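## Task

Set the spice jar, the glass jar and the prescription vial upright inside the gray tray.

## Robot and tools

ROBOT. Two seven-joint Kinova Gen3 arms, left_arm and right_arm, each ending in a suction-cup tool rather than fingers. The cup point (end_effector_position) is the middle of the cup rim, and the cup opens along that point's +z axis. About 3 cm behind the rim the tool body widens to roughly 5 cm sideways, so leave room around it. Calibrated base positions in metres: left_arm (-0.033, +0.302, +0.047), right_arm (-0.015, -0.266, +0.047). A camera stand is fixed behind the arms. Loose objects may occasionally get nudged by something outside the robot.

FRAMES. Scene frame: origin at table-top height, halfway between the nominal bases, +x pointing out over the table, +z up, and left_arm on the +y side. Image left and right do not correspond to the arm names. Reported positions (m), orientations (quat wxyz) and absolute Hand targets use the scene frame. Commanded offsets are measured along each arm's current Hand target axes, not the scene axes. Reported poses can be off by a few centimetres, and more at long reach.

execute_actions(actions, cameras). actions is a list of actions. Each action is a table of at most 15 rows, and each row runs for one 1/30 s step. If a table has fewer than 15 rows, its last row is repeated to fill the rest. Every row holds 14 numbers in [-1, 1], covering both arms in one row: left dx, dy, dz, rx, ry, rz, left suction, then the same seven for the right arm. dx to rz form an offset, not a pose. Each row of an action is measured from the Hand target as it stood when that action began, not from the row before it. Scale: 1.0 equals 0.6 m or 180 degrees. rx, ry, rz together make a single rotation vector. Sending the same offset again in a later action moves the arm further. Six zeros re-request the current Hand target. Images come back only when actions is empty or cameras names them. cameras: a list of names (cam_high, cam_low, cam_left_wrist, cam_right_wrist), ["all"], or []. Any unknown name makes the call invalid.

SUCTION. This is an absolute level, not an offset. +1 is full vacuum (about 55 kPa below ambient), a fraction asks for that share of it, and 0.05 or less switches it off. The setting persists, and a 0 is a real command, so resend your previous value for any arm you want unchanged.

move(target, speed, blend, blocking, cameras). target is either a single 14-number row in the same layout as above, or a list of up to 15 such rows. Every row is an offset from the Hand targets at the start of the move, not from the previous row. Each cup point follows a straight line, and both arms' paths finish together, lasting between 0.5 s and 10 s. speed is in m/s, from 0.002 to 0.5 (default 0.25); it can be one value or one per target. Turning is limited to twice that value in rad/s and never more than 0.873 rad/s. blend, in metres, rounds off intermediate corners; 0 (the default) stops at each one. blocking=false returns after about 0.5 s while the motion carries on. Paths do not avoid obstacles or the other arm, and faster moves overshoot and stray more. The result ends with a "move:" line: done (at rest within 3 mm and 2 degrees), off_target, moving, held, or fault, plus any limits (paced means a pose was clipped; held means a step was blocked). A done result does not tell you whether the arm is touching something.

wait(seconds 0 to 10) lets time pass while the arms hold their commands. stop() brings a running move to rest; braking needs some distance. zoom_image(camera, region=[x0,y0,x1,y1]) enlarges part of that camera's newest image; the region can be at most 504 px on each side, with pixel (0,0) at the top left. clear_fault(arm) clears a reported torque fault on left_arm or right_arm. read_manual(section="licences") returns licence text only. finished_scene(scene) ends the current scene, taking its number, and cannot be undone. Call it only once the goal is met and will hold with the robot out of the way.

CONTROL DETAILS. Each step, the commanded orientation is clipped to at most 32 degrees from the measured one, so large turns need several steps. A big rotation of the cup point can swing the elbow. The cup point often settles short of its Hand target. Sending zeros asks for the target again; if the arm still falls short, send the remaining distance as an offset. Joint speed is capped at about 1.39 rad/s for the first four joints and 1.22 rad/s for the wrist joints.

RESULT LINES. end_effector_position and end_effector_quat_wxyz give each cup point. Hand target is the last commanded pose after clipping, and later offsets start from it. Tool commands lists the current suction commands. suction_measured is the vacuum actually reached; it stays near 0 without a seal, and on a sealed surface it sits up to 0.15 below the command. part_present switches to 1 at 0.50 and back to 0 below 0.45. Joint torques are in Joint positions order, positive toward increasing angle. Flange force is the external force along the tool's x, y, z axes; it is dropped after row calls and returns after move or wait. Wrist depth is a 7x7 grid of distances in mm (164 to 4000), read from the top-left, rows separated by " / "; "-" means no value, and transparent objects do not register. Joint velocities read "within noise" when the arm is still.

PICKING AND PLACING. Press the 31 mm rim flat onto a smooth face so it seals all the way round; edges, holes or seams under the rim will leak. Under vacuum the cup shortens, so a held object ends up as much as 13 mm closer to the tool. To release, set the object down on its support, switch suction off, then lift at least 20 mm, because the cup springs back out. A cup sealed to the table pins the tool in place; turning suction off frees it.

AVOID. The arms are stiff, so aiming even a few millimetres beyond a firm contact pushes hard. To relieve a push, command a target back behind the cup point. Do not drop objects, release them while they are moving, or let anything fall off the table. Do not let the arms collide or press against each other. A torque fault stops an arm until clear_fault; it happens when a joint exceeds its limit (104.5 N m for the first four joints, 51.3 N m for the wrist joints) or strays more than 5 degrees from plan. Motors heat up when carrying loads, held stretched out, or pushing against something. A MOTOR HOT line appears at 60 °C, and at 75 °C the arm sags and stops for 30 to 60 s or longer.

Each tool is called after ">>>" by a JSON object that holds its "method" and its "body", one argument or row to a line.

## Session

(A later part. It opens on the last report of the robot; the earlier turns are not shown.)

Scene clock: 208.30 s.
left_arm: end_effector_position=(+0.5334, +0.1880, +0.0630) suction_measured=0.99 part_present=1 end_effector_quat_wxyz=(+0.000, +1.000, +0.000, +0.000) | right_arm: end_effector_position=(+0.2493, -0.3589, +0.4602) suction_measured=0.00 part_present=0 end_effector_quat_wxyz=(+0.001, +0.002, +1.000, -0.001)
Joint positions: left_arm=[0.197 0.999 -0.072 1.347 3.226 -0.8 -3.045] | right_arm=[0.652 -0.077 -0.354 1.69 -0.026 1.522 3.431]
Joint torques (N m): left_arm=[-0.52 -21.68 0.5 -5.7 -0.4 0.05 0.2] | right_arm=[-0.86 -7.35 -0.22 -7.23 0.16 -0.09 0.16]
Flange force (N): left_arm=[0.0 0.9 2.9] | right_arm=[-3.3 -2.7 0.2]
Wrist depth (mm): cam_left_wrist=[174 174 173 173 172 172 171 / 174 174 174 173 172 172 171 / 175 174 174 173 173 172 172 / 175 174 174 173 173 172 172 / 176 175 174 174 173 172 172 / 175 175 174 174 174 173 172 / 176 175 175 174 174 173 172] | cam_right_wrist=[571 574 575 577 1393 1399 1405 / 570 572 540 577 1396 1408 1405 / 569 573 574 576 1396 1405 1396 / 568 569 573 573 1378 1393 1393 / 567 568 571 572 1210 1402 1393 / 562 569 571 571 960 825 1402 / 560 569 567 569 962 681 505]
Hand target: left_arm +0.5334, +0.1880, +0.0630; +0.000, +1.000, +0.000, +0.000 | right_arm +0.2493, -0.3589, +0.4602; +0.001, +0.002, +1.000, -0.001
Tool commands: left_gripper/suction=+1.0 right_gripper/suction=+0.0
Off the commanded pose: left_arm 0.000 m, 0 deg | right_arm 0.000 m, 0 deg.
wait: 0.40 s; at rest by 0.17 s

>>> {"method": "move", "body": {
  "target": [
    [0,0,-0.228,0,0,0,1,0,0,0,0,0,0,0],
    [-0.224,0.5483,-0.228,0,0,0,1,0,0,0,0,0,0,0],
    [-0.224,0.5483,-0.05,0,0,0,1,0,0,0,0,0,0,0],
    [-0.224,0.5483,0.0055,0,0,0,1,0,0,0,0,0,0,0]
  ],
  "speed": [0.15,0.2,0.1,0.03],
  "blend": [0.03,0.02,0,0],
  "cameras": ["cam_high","cam_left_wrist"]
}}

Scene clock: 221.70 s.
left_arm: end_effector_position=(+0.3990, -0.1410, +0.0599) suction_measured=0.99 part_present=1 end_effector_quat_wxyz=(+0.000, +1.000, +0.000, +0.000) | right_arm: end_effector_position=(+0.2493, -0.3589, +0.4602) suction_measured=0.00 part_present=0 end_effector_quat_wxyz=(+0.001, +0.002, +1.000, -0.001)
Joint positions: left_arm=[0.792 1.08 -0.067 1.152 3.218 -0.912 -2.431] | right_arm=[0.652 -0.077 -0.354 1.69 -0.026 1.522 3.431]
Joint torques (N m): left_arm=[-0.42 -22.97 0.56 -6.31 -0.42 -0.08 0.2] | right_arm=[-0.78 -7.41 -0.33 -7.16 0.1 -0.14 0.14]
Flange force (N): left_arm=[-0.8 0.1 3.0] | right_arm=[-3.5 -2.9 -0.2]
Wrist depth (mm): cam_left_wrist=[171 171 170 170 - - - / 171 171 170 - - - 165 / 171 171 - - - 165 165 / 172 - - - 166 166 165 / - - 167 167 166 166 165 / - 168 168 167 167 166 166 / - 168 168 167 167 166 166] | cam_right_wrist=[572 575 577 577 1384 1405 1396 / 574 571 539 577 1393 1402 1396 / 570 573 573 575 1396 1402 1405 / 568 570 573 572 1381 1381 1387 / 567 570 571 574 1206 1373 1387 / 561 568 571 571 967 827 1387 / 560 566 568 570 957 678 503]
Hand target: left_arm +0.3990, -0.1410, +0.0598; +0.000, +1.000, +0.000, +0.000 | right_arm +0.2493, -0.3589, +0.4602; +0.001, +0.002, +1.000, -0.001
Off the commanded pose: left_arm 0.000 m, 0 deg | right_arm 0.000 m, 0 deg.
move: done
Images, in order (width x height): cam_high 896x504, cam_left_wrist 896x504.

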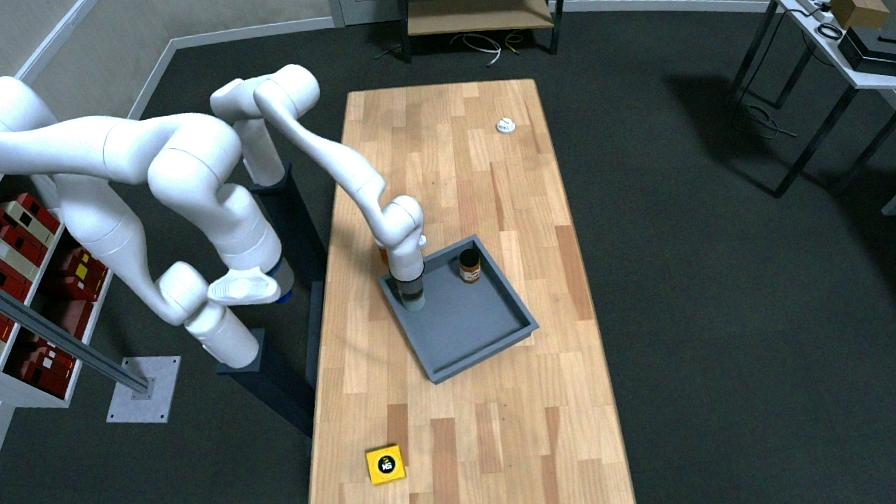

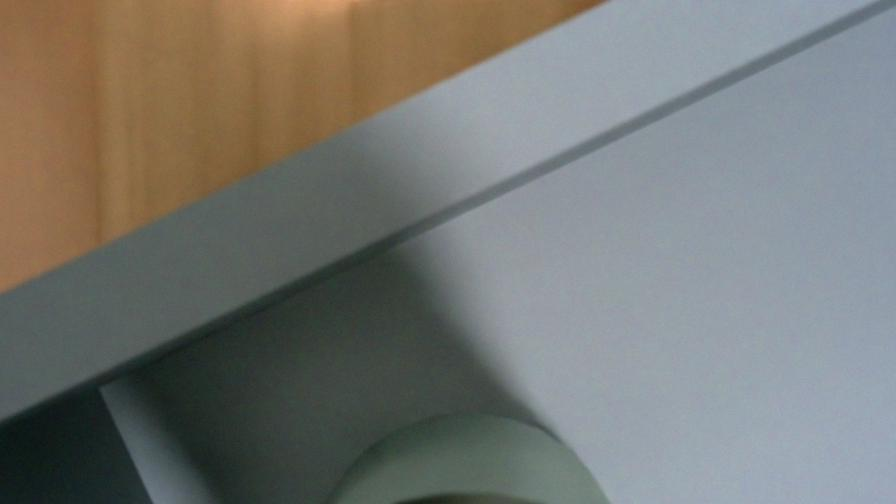

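>>> {"method": "move", "body": {
  "target": [0,0,0.003,0,0,0,1,0,0,0,0,0,0,0],
  "speed": 0.01
}}

Scene clock: 225.50 s.
left_arm: end_effector_position=(+0.3990, -0.1410, +0.0581) suction_measured=0.98 part_present=1 end_effector_quat_wxyz=(+0.000, +1.000, +0.000, +0.000) | right_arm: end_effector_position=(+0.2493, -0.3589, +0.4602) suction_measured=0.00 part_present=0 end_effector_quat_wxyz=(+0.001, +0.002, +1.000, -0.001)
Joint positions: left_arm=[0.792 1.083 -0.067 1.152 3.218 -0.909 -2.431] | right_arm=[0.652 -0.077 -0.354 1.69 -0.026 1.522 3.431]
Joint torques (N m): left_arm=[0.22 -7.52 1.28 -2.69 -0.06 2.16 0.17] | right_arm=[-0.84 -7.37 -0.3 -7.14 0.12 -0.16 0.08]
Flange force (N): left_arm=[-4.4 -5.0 -25.6] | right_arm=[-3.3 -3.1 -0.3]
Wrist depth (mm): cam_left_wrist=[170 170 169 169 - - - / 171 170 170 - - - - / 171 170 - - - 165 - / 171 - - 166 165 165 165 / - - 166 166 166 165 165 / - 167 167 166 166 165 165 / - 167 167 166 166 165 165] | cam_right_wrist=[573 573 577 579 1393 1399 1414 / 571 571 540 573 1376 1405 1402 / 570 571 573 574 1384 1396 1402 / 570 567 571 573 1384 1384 1393 / 568 570 571 572 1217 1393 1387 / 562 568 567 570 957 828 1402 / 560 566 567 571 957 679 503]
Hand target: left_arm +0.3990, -0.1410, +0.0580; +0.000, +1.000, +0.000, +0.000 | right_arm +0.2493, -0.3589, +0.4602; +0.001, +0.002, +1.000, -0.001
Off the commanded pose: left_arm 0.000 m, 0 deg | right_arm 0.000 m, 0 deg.
move: done

>>> {"method": "move", "body": {
  "target": [0,0,-0.002,0,0,0,0,0,0,0,0,0,0,0],
  "speed": 0.02
}}

>>> {"method": "wait", "body": {
  "seconds": 0.5
}}

>>> {"method": "move", "body": {
  "target": [
    [0,0,-0.06,0,0,0,0,0,0,0,0,0,0,0],
    [0,0,-0.2,0,0,0,0,0,0,0,0,0,0,0],
    [-0.1033,-0.2333,-0.2,0,0,0,0,0,0,0,0,0,0,0],
    [-0.1033,-0.2333,-0.15,0,0,0,0,0,0,0,0,0,0,0]
  ],
  "speed": [0.05,0.15,0.25,0.15],
  "blend": [0.015,0.02,0.02,0],
  "cameras": ["cam_left_wrist","cam_low"]
}}

Scene clock: 236.63 s.
left_arm: end_effector_position=(+0.3989, -0.1409, +0.0591) suction_measured=0.01 part_present=0 end_effector_quat_wxyz=(+0.000, +1.000, +0.000, -0.001) | right_arm: end_effector_position=(+0.2493, -0.3589, +0.4602) suction_measured=0.00 part_present=0 end_effector_quat_wxyz=(+0.001, +0.002, +1.000, -0.001)
Joint positions: left_arm=[0.792 1.082 -0.067 1.152 3.218 -0.911 -2.431] | right_arm=[0.652 -0.077 -0.354 1.69 -0.026 1.522 3.431]
Joint torques (N m): left_arm=[0.21 -13.6 1.14 -4.06 -0.14 1.3 0.22] | right_arm=[-0.86 -7.39 -0.26 -7.13 0.13 -0.16 0.13]
Flange force (N): left_arm=[-2.4 -3.1 -14.4] | right_arm=[-3.5 -2.9 -0.4]
Wrist depth (mm): cam_left_wrist=[171 170 170 169 - - - / 171 170 170 - - - 165 / 171 171 - - - 165 165 / 171 - - 166 166 165 165 / - - 167 166 166 165 165 / - 167 167 167 166 166 165 / - 168 167 167 167 166 165] | cam_right_wrist=[573 576 576 578 1393 1399 1408 / 570 572 538 575 1390 1399 1405 / 568 572 572 573 1387 1393 1402 / 566 570 572 572 1393 1390 1411 / 566 571 572 572 1203 1393 1402 / 563 568 568 572 957 828 1390 / 560 568 568 569 961 681 504]
Hand target: left_arm +0.3990, -0.1410, +0.0592; +0.000, +1.000, +0.000, +0.000 | right_arm +0.2493, -0.3589, +0.4602; +0.001, +0.002, +1.000, -0.001
Off the commanded pose: left_arm 0.000 m, 0 deg | right_arm 0.000 m, 0 deg.
move: done

Scene clock: 237.13 s.
left_arm: end_effector_position=(+0.3990, -0.1409, +0.0592) suction_measured=0.01 part_present=0 end_effector_quat_wxyz=(+0.000, +1.000, +0.000, +0.000) | right_arm: end_effector_position=(+0.2493, -0.3589, +0.4602) suction_measured=0.00 part_present=0 end_effector_quat_wxyz=(+0.001, +0.002, +1.000, -0.001)
Joint positions: left_arm=[0.792 1.082 -0.067 1.152 3.218 -0.911 -2.431] | right_arm=[0.652 -0.077 -0.354 1.69 -0.026 1.522 3.431]
Joint torques (N m): left_arm=[0.24 -14.51 1.08 -4.39 -0.16 1.17 0.24] | right_arm=[-0.81 -7.29 -0.23 -7.13 0.17 -0.14 0.17]
Flange force (N): left_arm=[-2.5 -3.3 -12.7] | right_arm=[-3.4 -2.6 -0.3]
Wrist depth (mm): cam_left_wrist=[171 170 170 169 - - - / 171 170 170 - - - 165 / 171 171 - - - 165 165 / 171 - - 166 166 165 165 / - - 167 166 166 166 165 / - 167 167 167 166 166 165 / - 168 167 167 166 166 166] | cam_right_wrist=[571 573 575 577 1384 1393 1423 / 571 572 539 576 1387 1396 1393 / 570 571 573 576 1393 1387 1402 / 568 570 572 574 1378 1393 1390 / 568 569 573 572 1203 1387 1390 / 561 567 570 569 961 826 1387 / 560 566 569 569 964 681 505]
Hand target: left_arm +0.3990, -0.1409, +0.0592; +0.000, +1.000, +0.000, +0.000 | right_arm +0.2493, -0.3589, +0.4602; +0.001, +0.002, +1.000, -0.001
Tool commands: left_gripper/suction=+0.0 right_gripper/suction=+0.0
Off the commanded pose: left_arm 0.000 m, 0 deg | right_arm 0.000 m, 0 deg.
wait: 0.50 s; at rest by 0.17 s

Scene clock: 239.77 s.
left_arm: end_effector_position=(+0.3371, -0.0010, +0.1493) suction_measured=0.01 part_present=0 end_effector_quat_wxyz=(+0.000, +1.000, +0.000, +0.000) | right_arm: end_effector_position=(+0.2493, -0.3589, +0.4602) suction_measured=0.00 part_present=0 end_effector_quat_wxyz=(+0.001, +0.002, +1.000, -0.001)
Joint positions: left_arm=[0.694 0.685 -0.087 1.713 3.223 -0.747 -2.577] | right_arm=[0.652 -0.077 -0.354 1.69 -0.026 1.522 3.431]
Joint torques (N m): left_arm=[-0.51 -16.41 0.37 -4.78 -0.42 0.06 0.24] | right_arm=[-0.81 -7.39 -0.27 -7.16 0.13 -0.12 0.15]
Flange force (N): left_arm=[0.0 1.1 0.6] | right_arm=[-3.5 -2.8 -0.1]
Wrist depth (mm): cam_left_wrist=[262 261 261 260 259 218 218 / 263 262 261 260 260 222 257 / 263 262 261 261 260 259 258 / 263 262 262 261 260 260 259 / 264 263 262 261 261 260 259 / 264 263 262 235 261 260 259 / 264 263 262 172 261 260 260] | cam_right_wrist=[573 573 576 577 1381 1408 1420 / 571 573 538 577 1402 1417 1405 / 569 574 573 575 1402 1387 1393 / 570 570 571 572 1384 1393 1393 / 566 569 570 572 1201 1384 1387 / 562 566 572 571 964 826 1378 / 561 568 569 569 958 679 504]
Hand target: left_arm +0.3371, -0.0010, +0.1492; +0.000, +1.000, +0.000, +0.000 | right_arm +0.2493, -0.3589, +0.4602; +0.001, +0.002, +1.000, -0.001
Off the commanded pose: left_arm 0.000 m, 0 deg | right_arm 0.000 m, 0 deg.
move: done; blend cut to 0.015 m at target 3
Images, in order (width x height): cam_low 896x504, cam_left_wrist 896x504.

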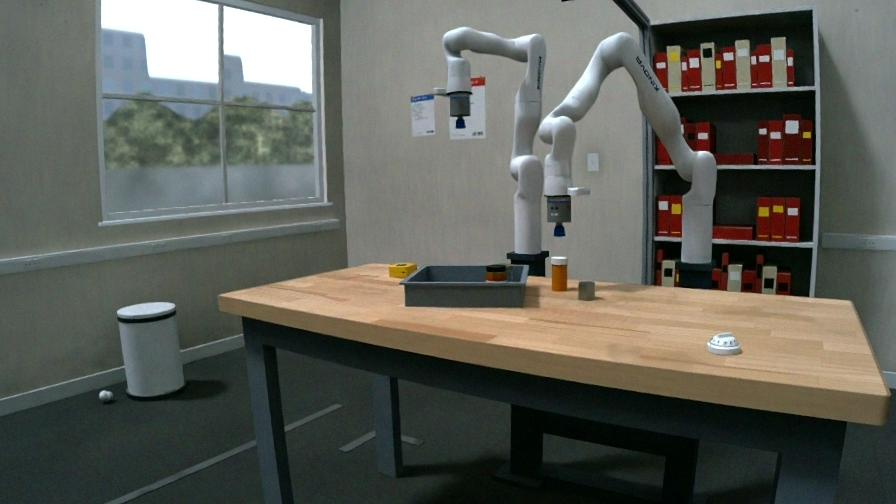

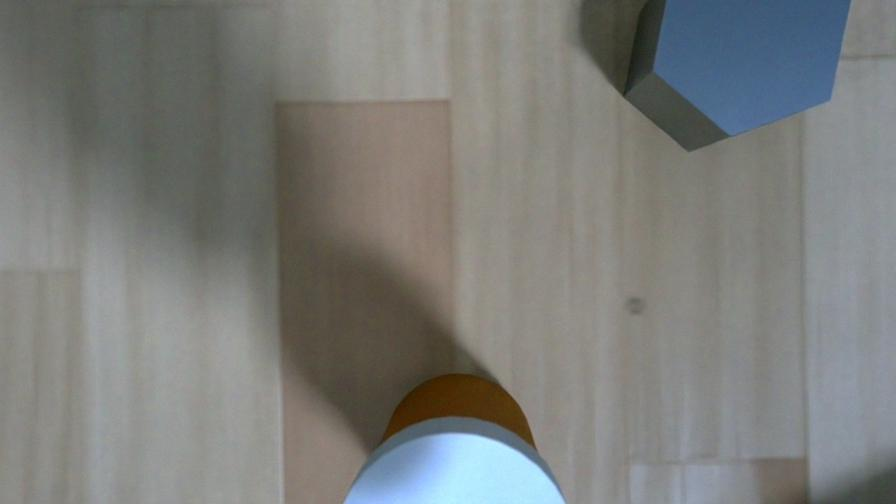

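>>> {"method": "move", "body": {
  "target": [
    [-0.0017,-0.005,0.075,0,0,0,1,0,0,0,0,0,0,0],
    [-0.0017,-0.005,0.1028,0,0,0,1,0,0,0,0,0,0,0]
  ],
  "speed": [0.1,0.02]
}}

>>> {"method": "wait", "body": {
  "seconds": 0.4
}}

Scene clock: 248.90 s.
left_arm: end_effector_position=(+0.3360, +0.0020, +0.0876) suction_measured=0.46 part_present=0 end_effector_quat_wxyz=(+0.000, +1.000, +0.000, +0.000) | right_arm: end_effector_position=(+0.2493, -0.3589, +0.4602) suction_measured=0.00 part_present=0 end_effector_quat_wxyz=(+0.001, +0.002, +1.000, -0.001)
Joint positions: left_arm=[0.682 0.798 -0.075 1.754 3.238 -0.594 -2.594] | right_arm=[0.652 -0.077 -0.354 1.69 -0.026 1.522 3.431]
Joint torques (N m): left_arm=[-0.48 -17.25 0.5 -4.1 -0.4 -0.06 0.23] | right_arm=[-0.8 -7.45 -0.32 -7.22 0.14 -0.13 0.12]
Flange force (N): left_arm=[-0.5 0.9 1.4] | right_arm=[-3.4 -3.0 0.0]
Wrist depth (mm): cam_left_wrist=[200 200 199 199 198 187 - / 200 200 199 199 198 197 178 / 200 200 199 199 198 198 197 / 201 200 200 199 198 198 198 / 201 200 200 199 199 198 198 / 201 201 200 200 199 198 198 / 201 201 200 180 199 199 198] | cam_right_wrist=[573 575 576 578 1393 1387 1411 / 573 572 541 574 1390 1396 1393 / 571 571 575 575 1396 1393 1396 / 566 571 573 573 1393 1393 1396 / 566 567 570 572 1208 1399 1393 / 560 568 570 572 957 824 1393 / 560 566 566 570 961 679 505]
Hand target: left_arm +0.3360, +0.0020, +0.0876; +0.000, +1.000, +0.000, +0.000 | right_arm +0.2493, -0.3589, +0.4602; +0.001, +0.002, +1.000, -0.001
Off the commanded pose: left_arm 0.000 m, 0 deg | right_arm 0.000 m, 0 deg.
move: done

Scene clock: 249.30 s.
left_arm: end_effector_position=(+0.3360, +0.0020, +0.0876) suction_measured=0.96 part_present=1 end_effector_quat_wxyz=(+0.000, +1.000, +0.000, +0.000) | right_arm: end_effector_position=(+0.2493, -0.3589, +0.4602) suction_measured=0.00 part_present=0 end_effector_quat_wxyz=(+0.001, +0.002, +1.000, -0.001)
Joint positions: left_arm=[0.682 0.798 -0.075 1.754 3.238 -0.594 -2.594] | right_arm=[0.652 -0.077 -0.354 1.69 -0.026 1.522 3.431]
Joint torques (N m): left_arm=[-0.4 -17.2 0.56 -4.09 -0.41 0.06 0.22] | right_arm=[-0.82 -7.35 -0.31 -7.14 0.1 -0.14 0.14]
Flange force (N): left_arm=[-0.3 0.9 1.0] | right_arm=[-3.4 -2.9 -0.3]
Wrist depth (mm): cam_left_wrist=[200 200 199 198 198 187 - / 200 199 199 198 198 197 178 / 200 200 199 199 198 198 197 / 201 200 200 199 198 198 197 / 201 200 200 199 199 198 197 / 201 200 200 199 199 198 198 / 201 201 200 179 199 199 198] | cam_right_wrist=[571 572 576 577 1390 1408 1405 / 571 574 537 576 1384 1420 1399 / 570 568 574 574 1387 1399 1396 / 568 569 571 573 1393 1393 1399 / 568 569 570 575 1210 1393 1387 / 560 567 569 572 962 826 1396 / 562 567 568 571 953 682 504]
Hand target: left_arm +0.3360, +0.0020, +0.0876; +0.000, +1.000, +0.000, +0.000 | right_arm +0.2493, -0.3589, +0.4602; +0.001, +0.002, +1.000, -0.001
Tool commands: left_gripper/suction=+1.0 right_gripper/suction=+0.0
Off the commanded pose: left_arm 0.000 m, 0 deg | right_arm 0.000 m, 0 deg.
wait: 0.40 s; at rest by 0.17 s

>>> {"method": "move", "body": {
  "target": [
    [0,0,-0.204,0,0,0,1,0,0,0,0,0,0,0],
    [0.2333,0.2,-0.204,0,0,0,1,0,0,0,0,0,0,0],
    [0.2333,0.2,-0.04,0,0,0,1,0,0,0,0,0,0,0],
    [0.2333,0.2,0.0055,0,0,0,1,0,0,0,0,0,0,0],
    [0.2333,0.2,0.0085,0,0,0,1,0,0,0,0,0,0,0]
  ],
  "speed": [0.15,0.2,0.1,0.03,0.01],
  "blend": [0.03,0.02,0,0,0],
  "cameras": ["cam_high","cam_left_wrist"]
}}

Scene clock: 259.00 s.
left_arm: end_effector_position=(+0.4760, -0.1180, +0.0825) suction_measured=1.00 part_present=1 end_effector_quat_wxyz=(+0.000, +1.000, +0.000, +0.000) | right_arm: end_effector_position=(+0.2493, -0.3589, +0.4602) suction_measured=0.00 part_present=0 end_effector_quat_wxyz=(+0.001, +0.002, +1.000, -0.001)
Joint positions: left_arm=[0.681 1.142 -0.069 0.917 3.213 -1.086 -2.525] | right_arm=[0.652 -0.077 -0.354 1.69 -0.026 1.522 3.431]
Joint torques (N m): left_arm=[-0.23 -20 0.83 -5.51 -0.36 0.4 0.24] | right_arm=[-0.91 -7.36 -0.28 -7.17 0.16 -0.1 0.09]
Flange force (N): left_arm=[-0.4 0.0 -4.1] | right_arm=[-3.1 -3.1 0.0]
Wrist depth (mm): cam_left_wrist=[194 193 193 - - 188 187 / 194 193 - - 188 188 187 / 194 - - 189 189 188 187 / - - 190 189 189 188 - / - 191 190 190 189 181 - / 191 191 190 190 189 189 - / 192 191 190 180 189 189 -] | cam_right_wrist=[571 572 576 579 1393 1402 1405 / 571 573 539 575 1396 1393 1402 / 570 571 573 573 1393 1390 1405 / 569 570 572 573 1387 1405 1393 / 567 572 573 573 1217 1384 1399 / 560 569 569 571 961 824 1405 / 560 567 569 571 957 682 503]
Hand target: left_arm +0.4760, -0.1180, +0.0823; +0.000, +1.000, +0.000, +0.000 | right_arm +0.2493, -0.3589, +0.4602; +0.001, +0.002, +1.000, -0.001
Off the commanded pose: left_arm 0.000 m, 0 deg | right_arm 0.000 m, 0 deg.
move: done
Images, in order (width x height): cam_high 896x504, cam_left_wrist 896x504.

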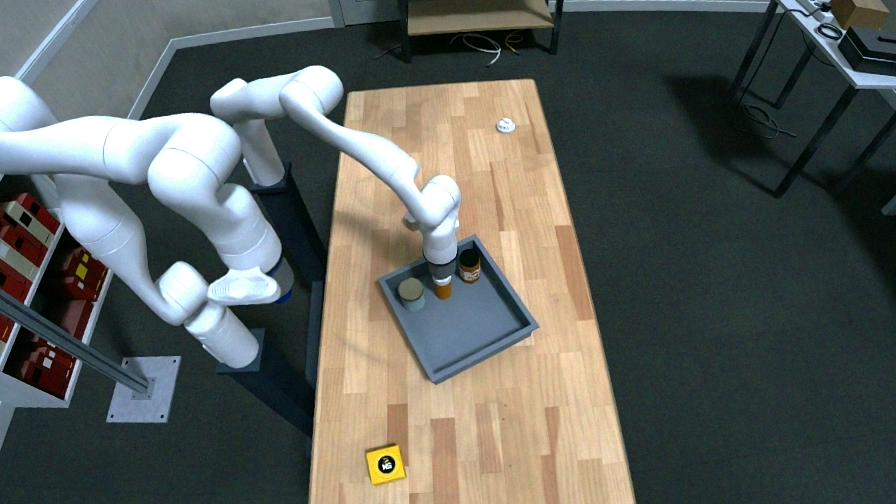

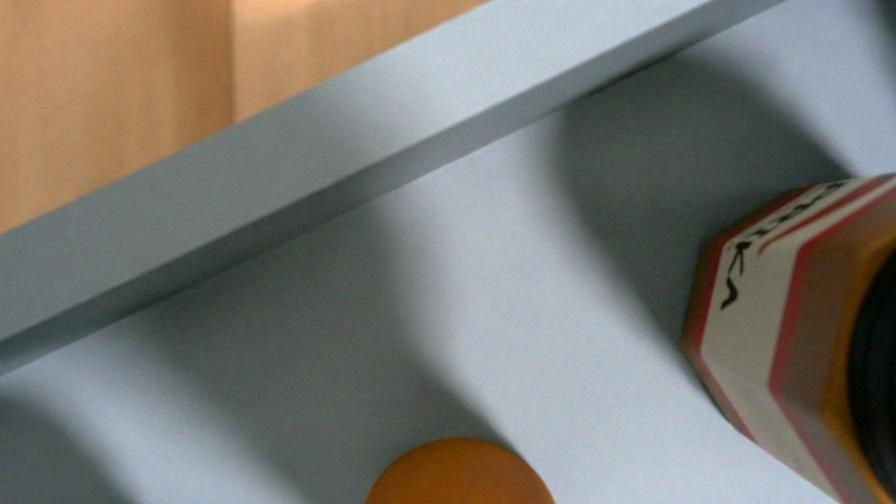

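>>> {"method": "move", "body": {
  "target": [0,0,0.001,0,0,0,0,0,0,0,0,0,0,0],
  "speed": 0.01
}}

>>> {"method": "wait", "body": {
  "seconds": 0.5
}}

>>> {"method": "move", "body": {
  "target": [
    [0,0,-0.06,0,0,0,0,0,0,0,0,0,0,0],
    [0,0,-0.2,0,0,0,0,0,0,0,0,0,0,0],
    [-0.1,-0.3,-0.2,0,0,0,0,0,0,0,0,0,0,0]
  ],
  "speed": [0.05,0.15,0.25],
  "blend": [0.015,0.02,0],
  "cameras": ["cam_high","cam_low"]
}}

Scene clock: 267.80 s.
left_arm: end_effector_position=(+0.4760, -0.1180, +0.0818) suction_measured=0.01 part_present=0 end_effector_quat_wxyz=(+0.000, +1.000, +0.000, +0.000) | right_arm: end_effector_position=(+0.2493, -0.3589, +0.4602) suction_measured=0.00 part_present=0 end_effector_quat_wxyz=(+0.001, +0.002, +1.000, -0.001)
Joint positions: left_arm=[0.681 1.143 -0.069 0.917 3.213 -1.084 -2.525] | right_arm=[0.652 -0.077 -0.354 1.69 -0.026 1.522 3.431]
Joint torques (N m): left_arm=[0.4 -11.2 1.21 -2.21 -0.12 0.73 0.2] | right_arm=[-0.85 -7.39 -0.25 -7.16 0.12 -0.11 0.16]
Flange force (N): left_arm=[-0.7 -1.5 -17.9] | right_arm=[-3.5 -2.8 -0.1]
Wrist depth (mm): cam_left_wrist=[194 193 193 - - 188 187 / 194 193 - - 188 188 187 / 194 - - 189 188 188 188 / - - 190 189 189 188 - / - 190 190 189 189 180 - / 191 191 190 190 189 189 - / 191 191 190 184 189 189 -] | cam_right_wrist=[573 574 577 576 1390 1399 1408 / 571 573 539 577 1396 1387 1405 / 569 569 572 576 1387 1387 1399 / 569 570 573 574 1393 1390 1408 / 567 569 572 572 1203 1396 1396 / 561 568 570 570 962 826 1393 / 560 566 568 572 960 681 503]
Hand target: left_arm +0.4760, -0.1180, +0.0817; +0.000, +1.000, +0.000, +0.000 | right_arm +0.2493, -0.3589, +0.4602; +0.001, +0.002, +1.000, -0.001
Off the commanded pose: left_arm 0.000 m, 0 deg | right_arm 0.000 m, 0 deg.
move: done

Scene clock: 268.30 s.
left_arm: end_effector_position=(+0.4760, -0.1180, +0.0817) suction_measured=0.01 part_present=0 end_effector_quat_wxyz=(+0.000, +1.000, +0.000, +0.000) | right_arm: end_effector_position=(+0.2493, -0.3589, +0.4602) suction_measured=0.00 part_present=0 end_effector_quat_wxyz=(+0.001, +0.002, +1.000, -0.001)
Joint positions: left_arm=[0.681 1.143 -0.069 0.917 3.213 -1.084 -2.525] | right_arm=[0.652 -0.077 -0.354 1.69 -0.026 1.522 3.431]
Joint torques (N m): left_arm=[0.33 -10.88 1.2 -2.01 -0.13 0.71 0.2] | right_arm=[-0.85 -7.41 -0.33 -7.19 0.12 -0.12 0.11]
Flange force (N): left_arm=[-0.6 -1.2 -18.4] | right_arm=[-3.3 -3.1 0.0]
Wrist depth (mm): cam_left_wrist=[194 193 193 - - 188 187 / 194 194 - - 188 188 187 / 194 - - 189 189 188 187 / - - 190 189 189 188 - / - 190 190 189 189 180 - / 191 191 190 190 189 189 - / 191 191 190 184 189 189 -] | cam_right_wrist=[571 575 575 578 1402 1408 1405 / 572 571 538 576 1393 1402 1402 / 570 571 572 575 1393 1405 1405 / 567 569 573 574 1390 1390 1411 / 568 569 571 572 1203 1376 1396 / 560 568 569 571 958 832 1381 / 561 565 568 572 964 678 505]
Hand target: left_arm +0.4760, -0.1180, +0.0817; +0.000, +1.000, +0.000, +0.000 | right_arm +0.2493, -0.3589, +0.4602; +0.001, +0.002, +1.000, -0.001
Tool commands: left_gripper/suction=+0.0 right_gripper/suction=+0.0
Off the commanded pose: left_arm 0.000 m, 0 deg | right_arm 0.000 m, 0 deg.
wait: 0.50 s; at rest by 0.17 s

Scene clock: 270.97 s.
left_arm: end_effector_position=(+0.4161, +0.0620, +0.2018) suction_measured=0.01 part_present=0 end_effector_quat_wxyz=(+0.000, +1.000, +0.000, +0.000) | right_arm: end_effector_position=(+0.2493, -0.3589, +0.4602) suction_measured=0.00 part_present=0 end_effector_quat_wxyz=(+0.001, +0.002, +1.000, -0.001)
Joint positions: left_arm=[0.507 0.657 -0.099 1.549 3.217 -0.94 -2.761] | right_arm=[0.652 -0.077 -0.354 1.69 -0.026 1.522 3.431]
Joint torques (N m): left_arm=[-0.39 -16.96 0.41 -6.18 -0.42 0.15 0.31] | right_arm=[-0.76 -7.37 -0.31 -7.18 0.08 -0.16 0.16]
Flange force (N): left_arm=[-0.9 -0.2 0.9] | right_arm=[-3.4 -2.8 -0.2]
Wrist depth (mm): cam_left_wrist=[315 314 313 312 311 310 309 / 315 315 314 313 311 310 309 / 316 315 314 313 312 311 310 / 315 315 314 273 312 311 310 / 316 315 315 273 312 312 311 / 317 316 315 314 313 312 311 / 318 316 315 315 313 313 312] | cam_right_wrist=[573 572 574 577 1393 1411 1402 / 573 573 540 575 1390 1393 1420 / 569 571 574 575 1402 1396 1399 / 570 569 572 575 1378 1390 1381 / 564 568 569 573 1203 1378 1399 / 560 567 571 573 958 830 1393 / 559 566 568 568 960 682 503]
Hand target: left_arm +0.4161, +0.0620, +0.2018; +0.000, +1.000, +0.000, +0.000 | right_arm +0.2493, -0.3589, +0.4602; +0.001, +0.002, +1.000, -0.001
Off the commanded pose: left_arm 0.000 m, 0 deg | right_arm 0.000 m, 0 deg.
move: done
Images, in order (width x height): cam_high 896x504, cam_low 896x504.

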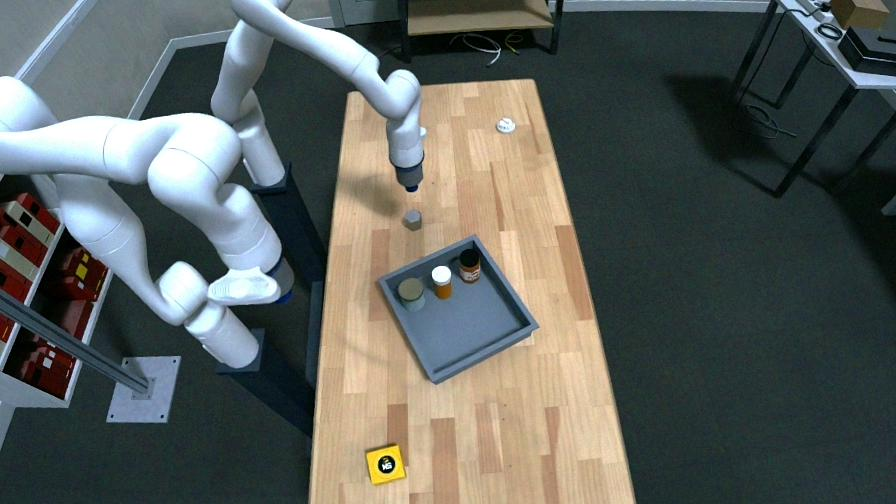

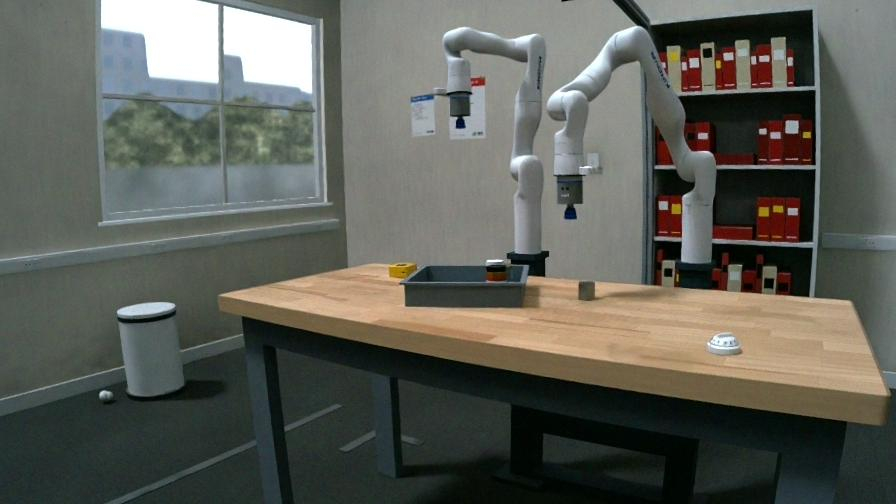

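All three upright in the tray.

>>> {"method": "finished_scene", "body": {
  "scene": 2
}}

The scene is finished: the task was done.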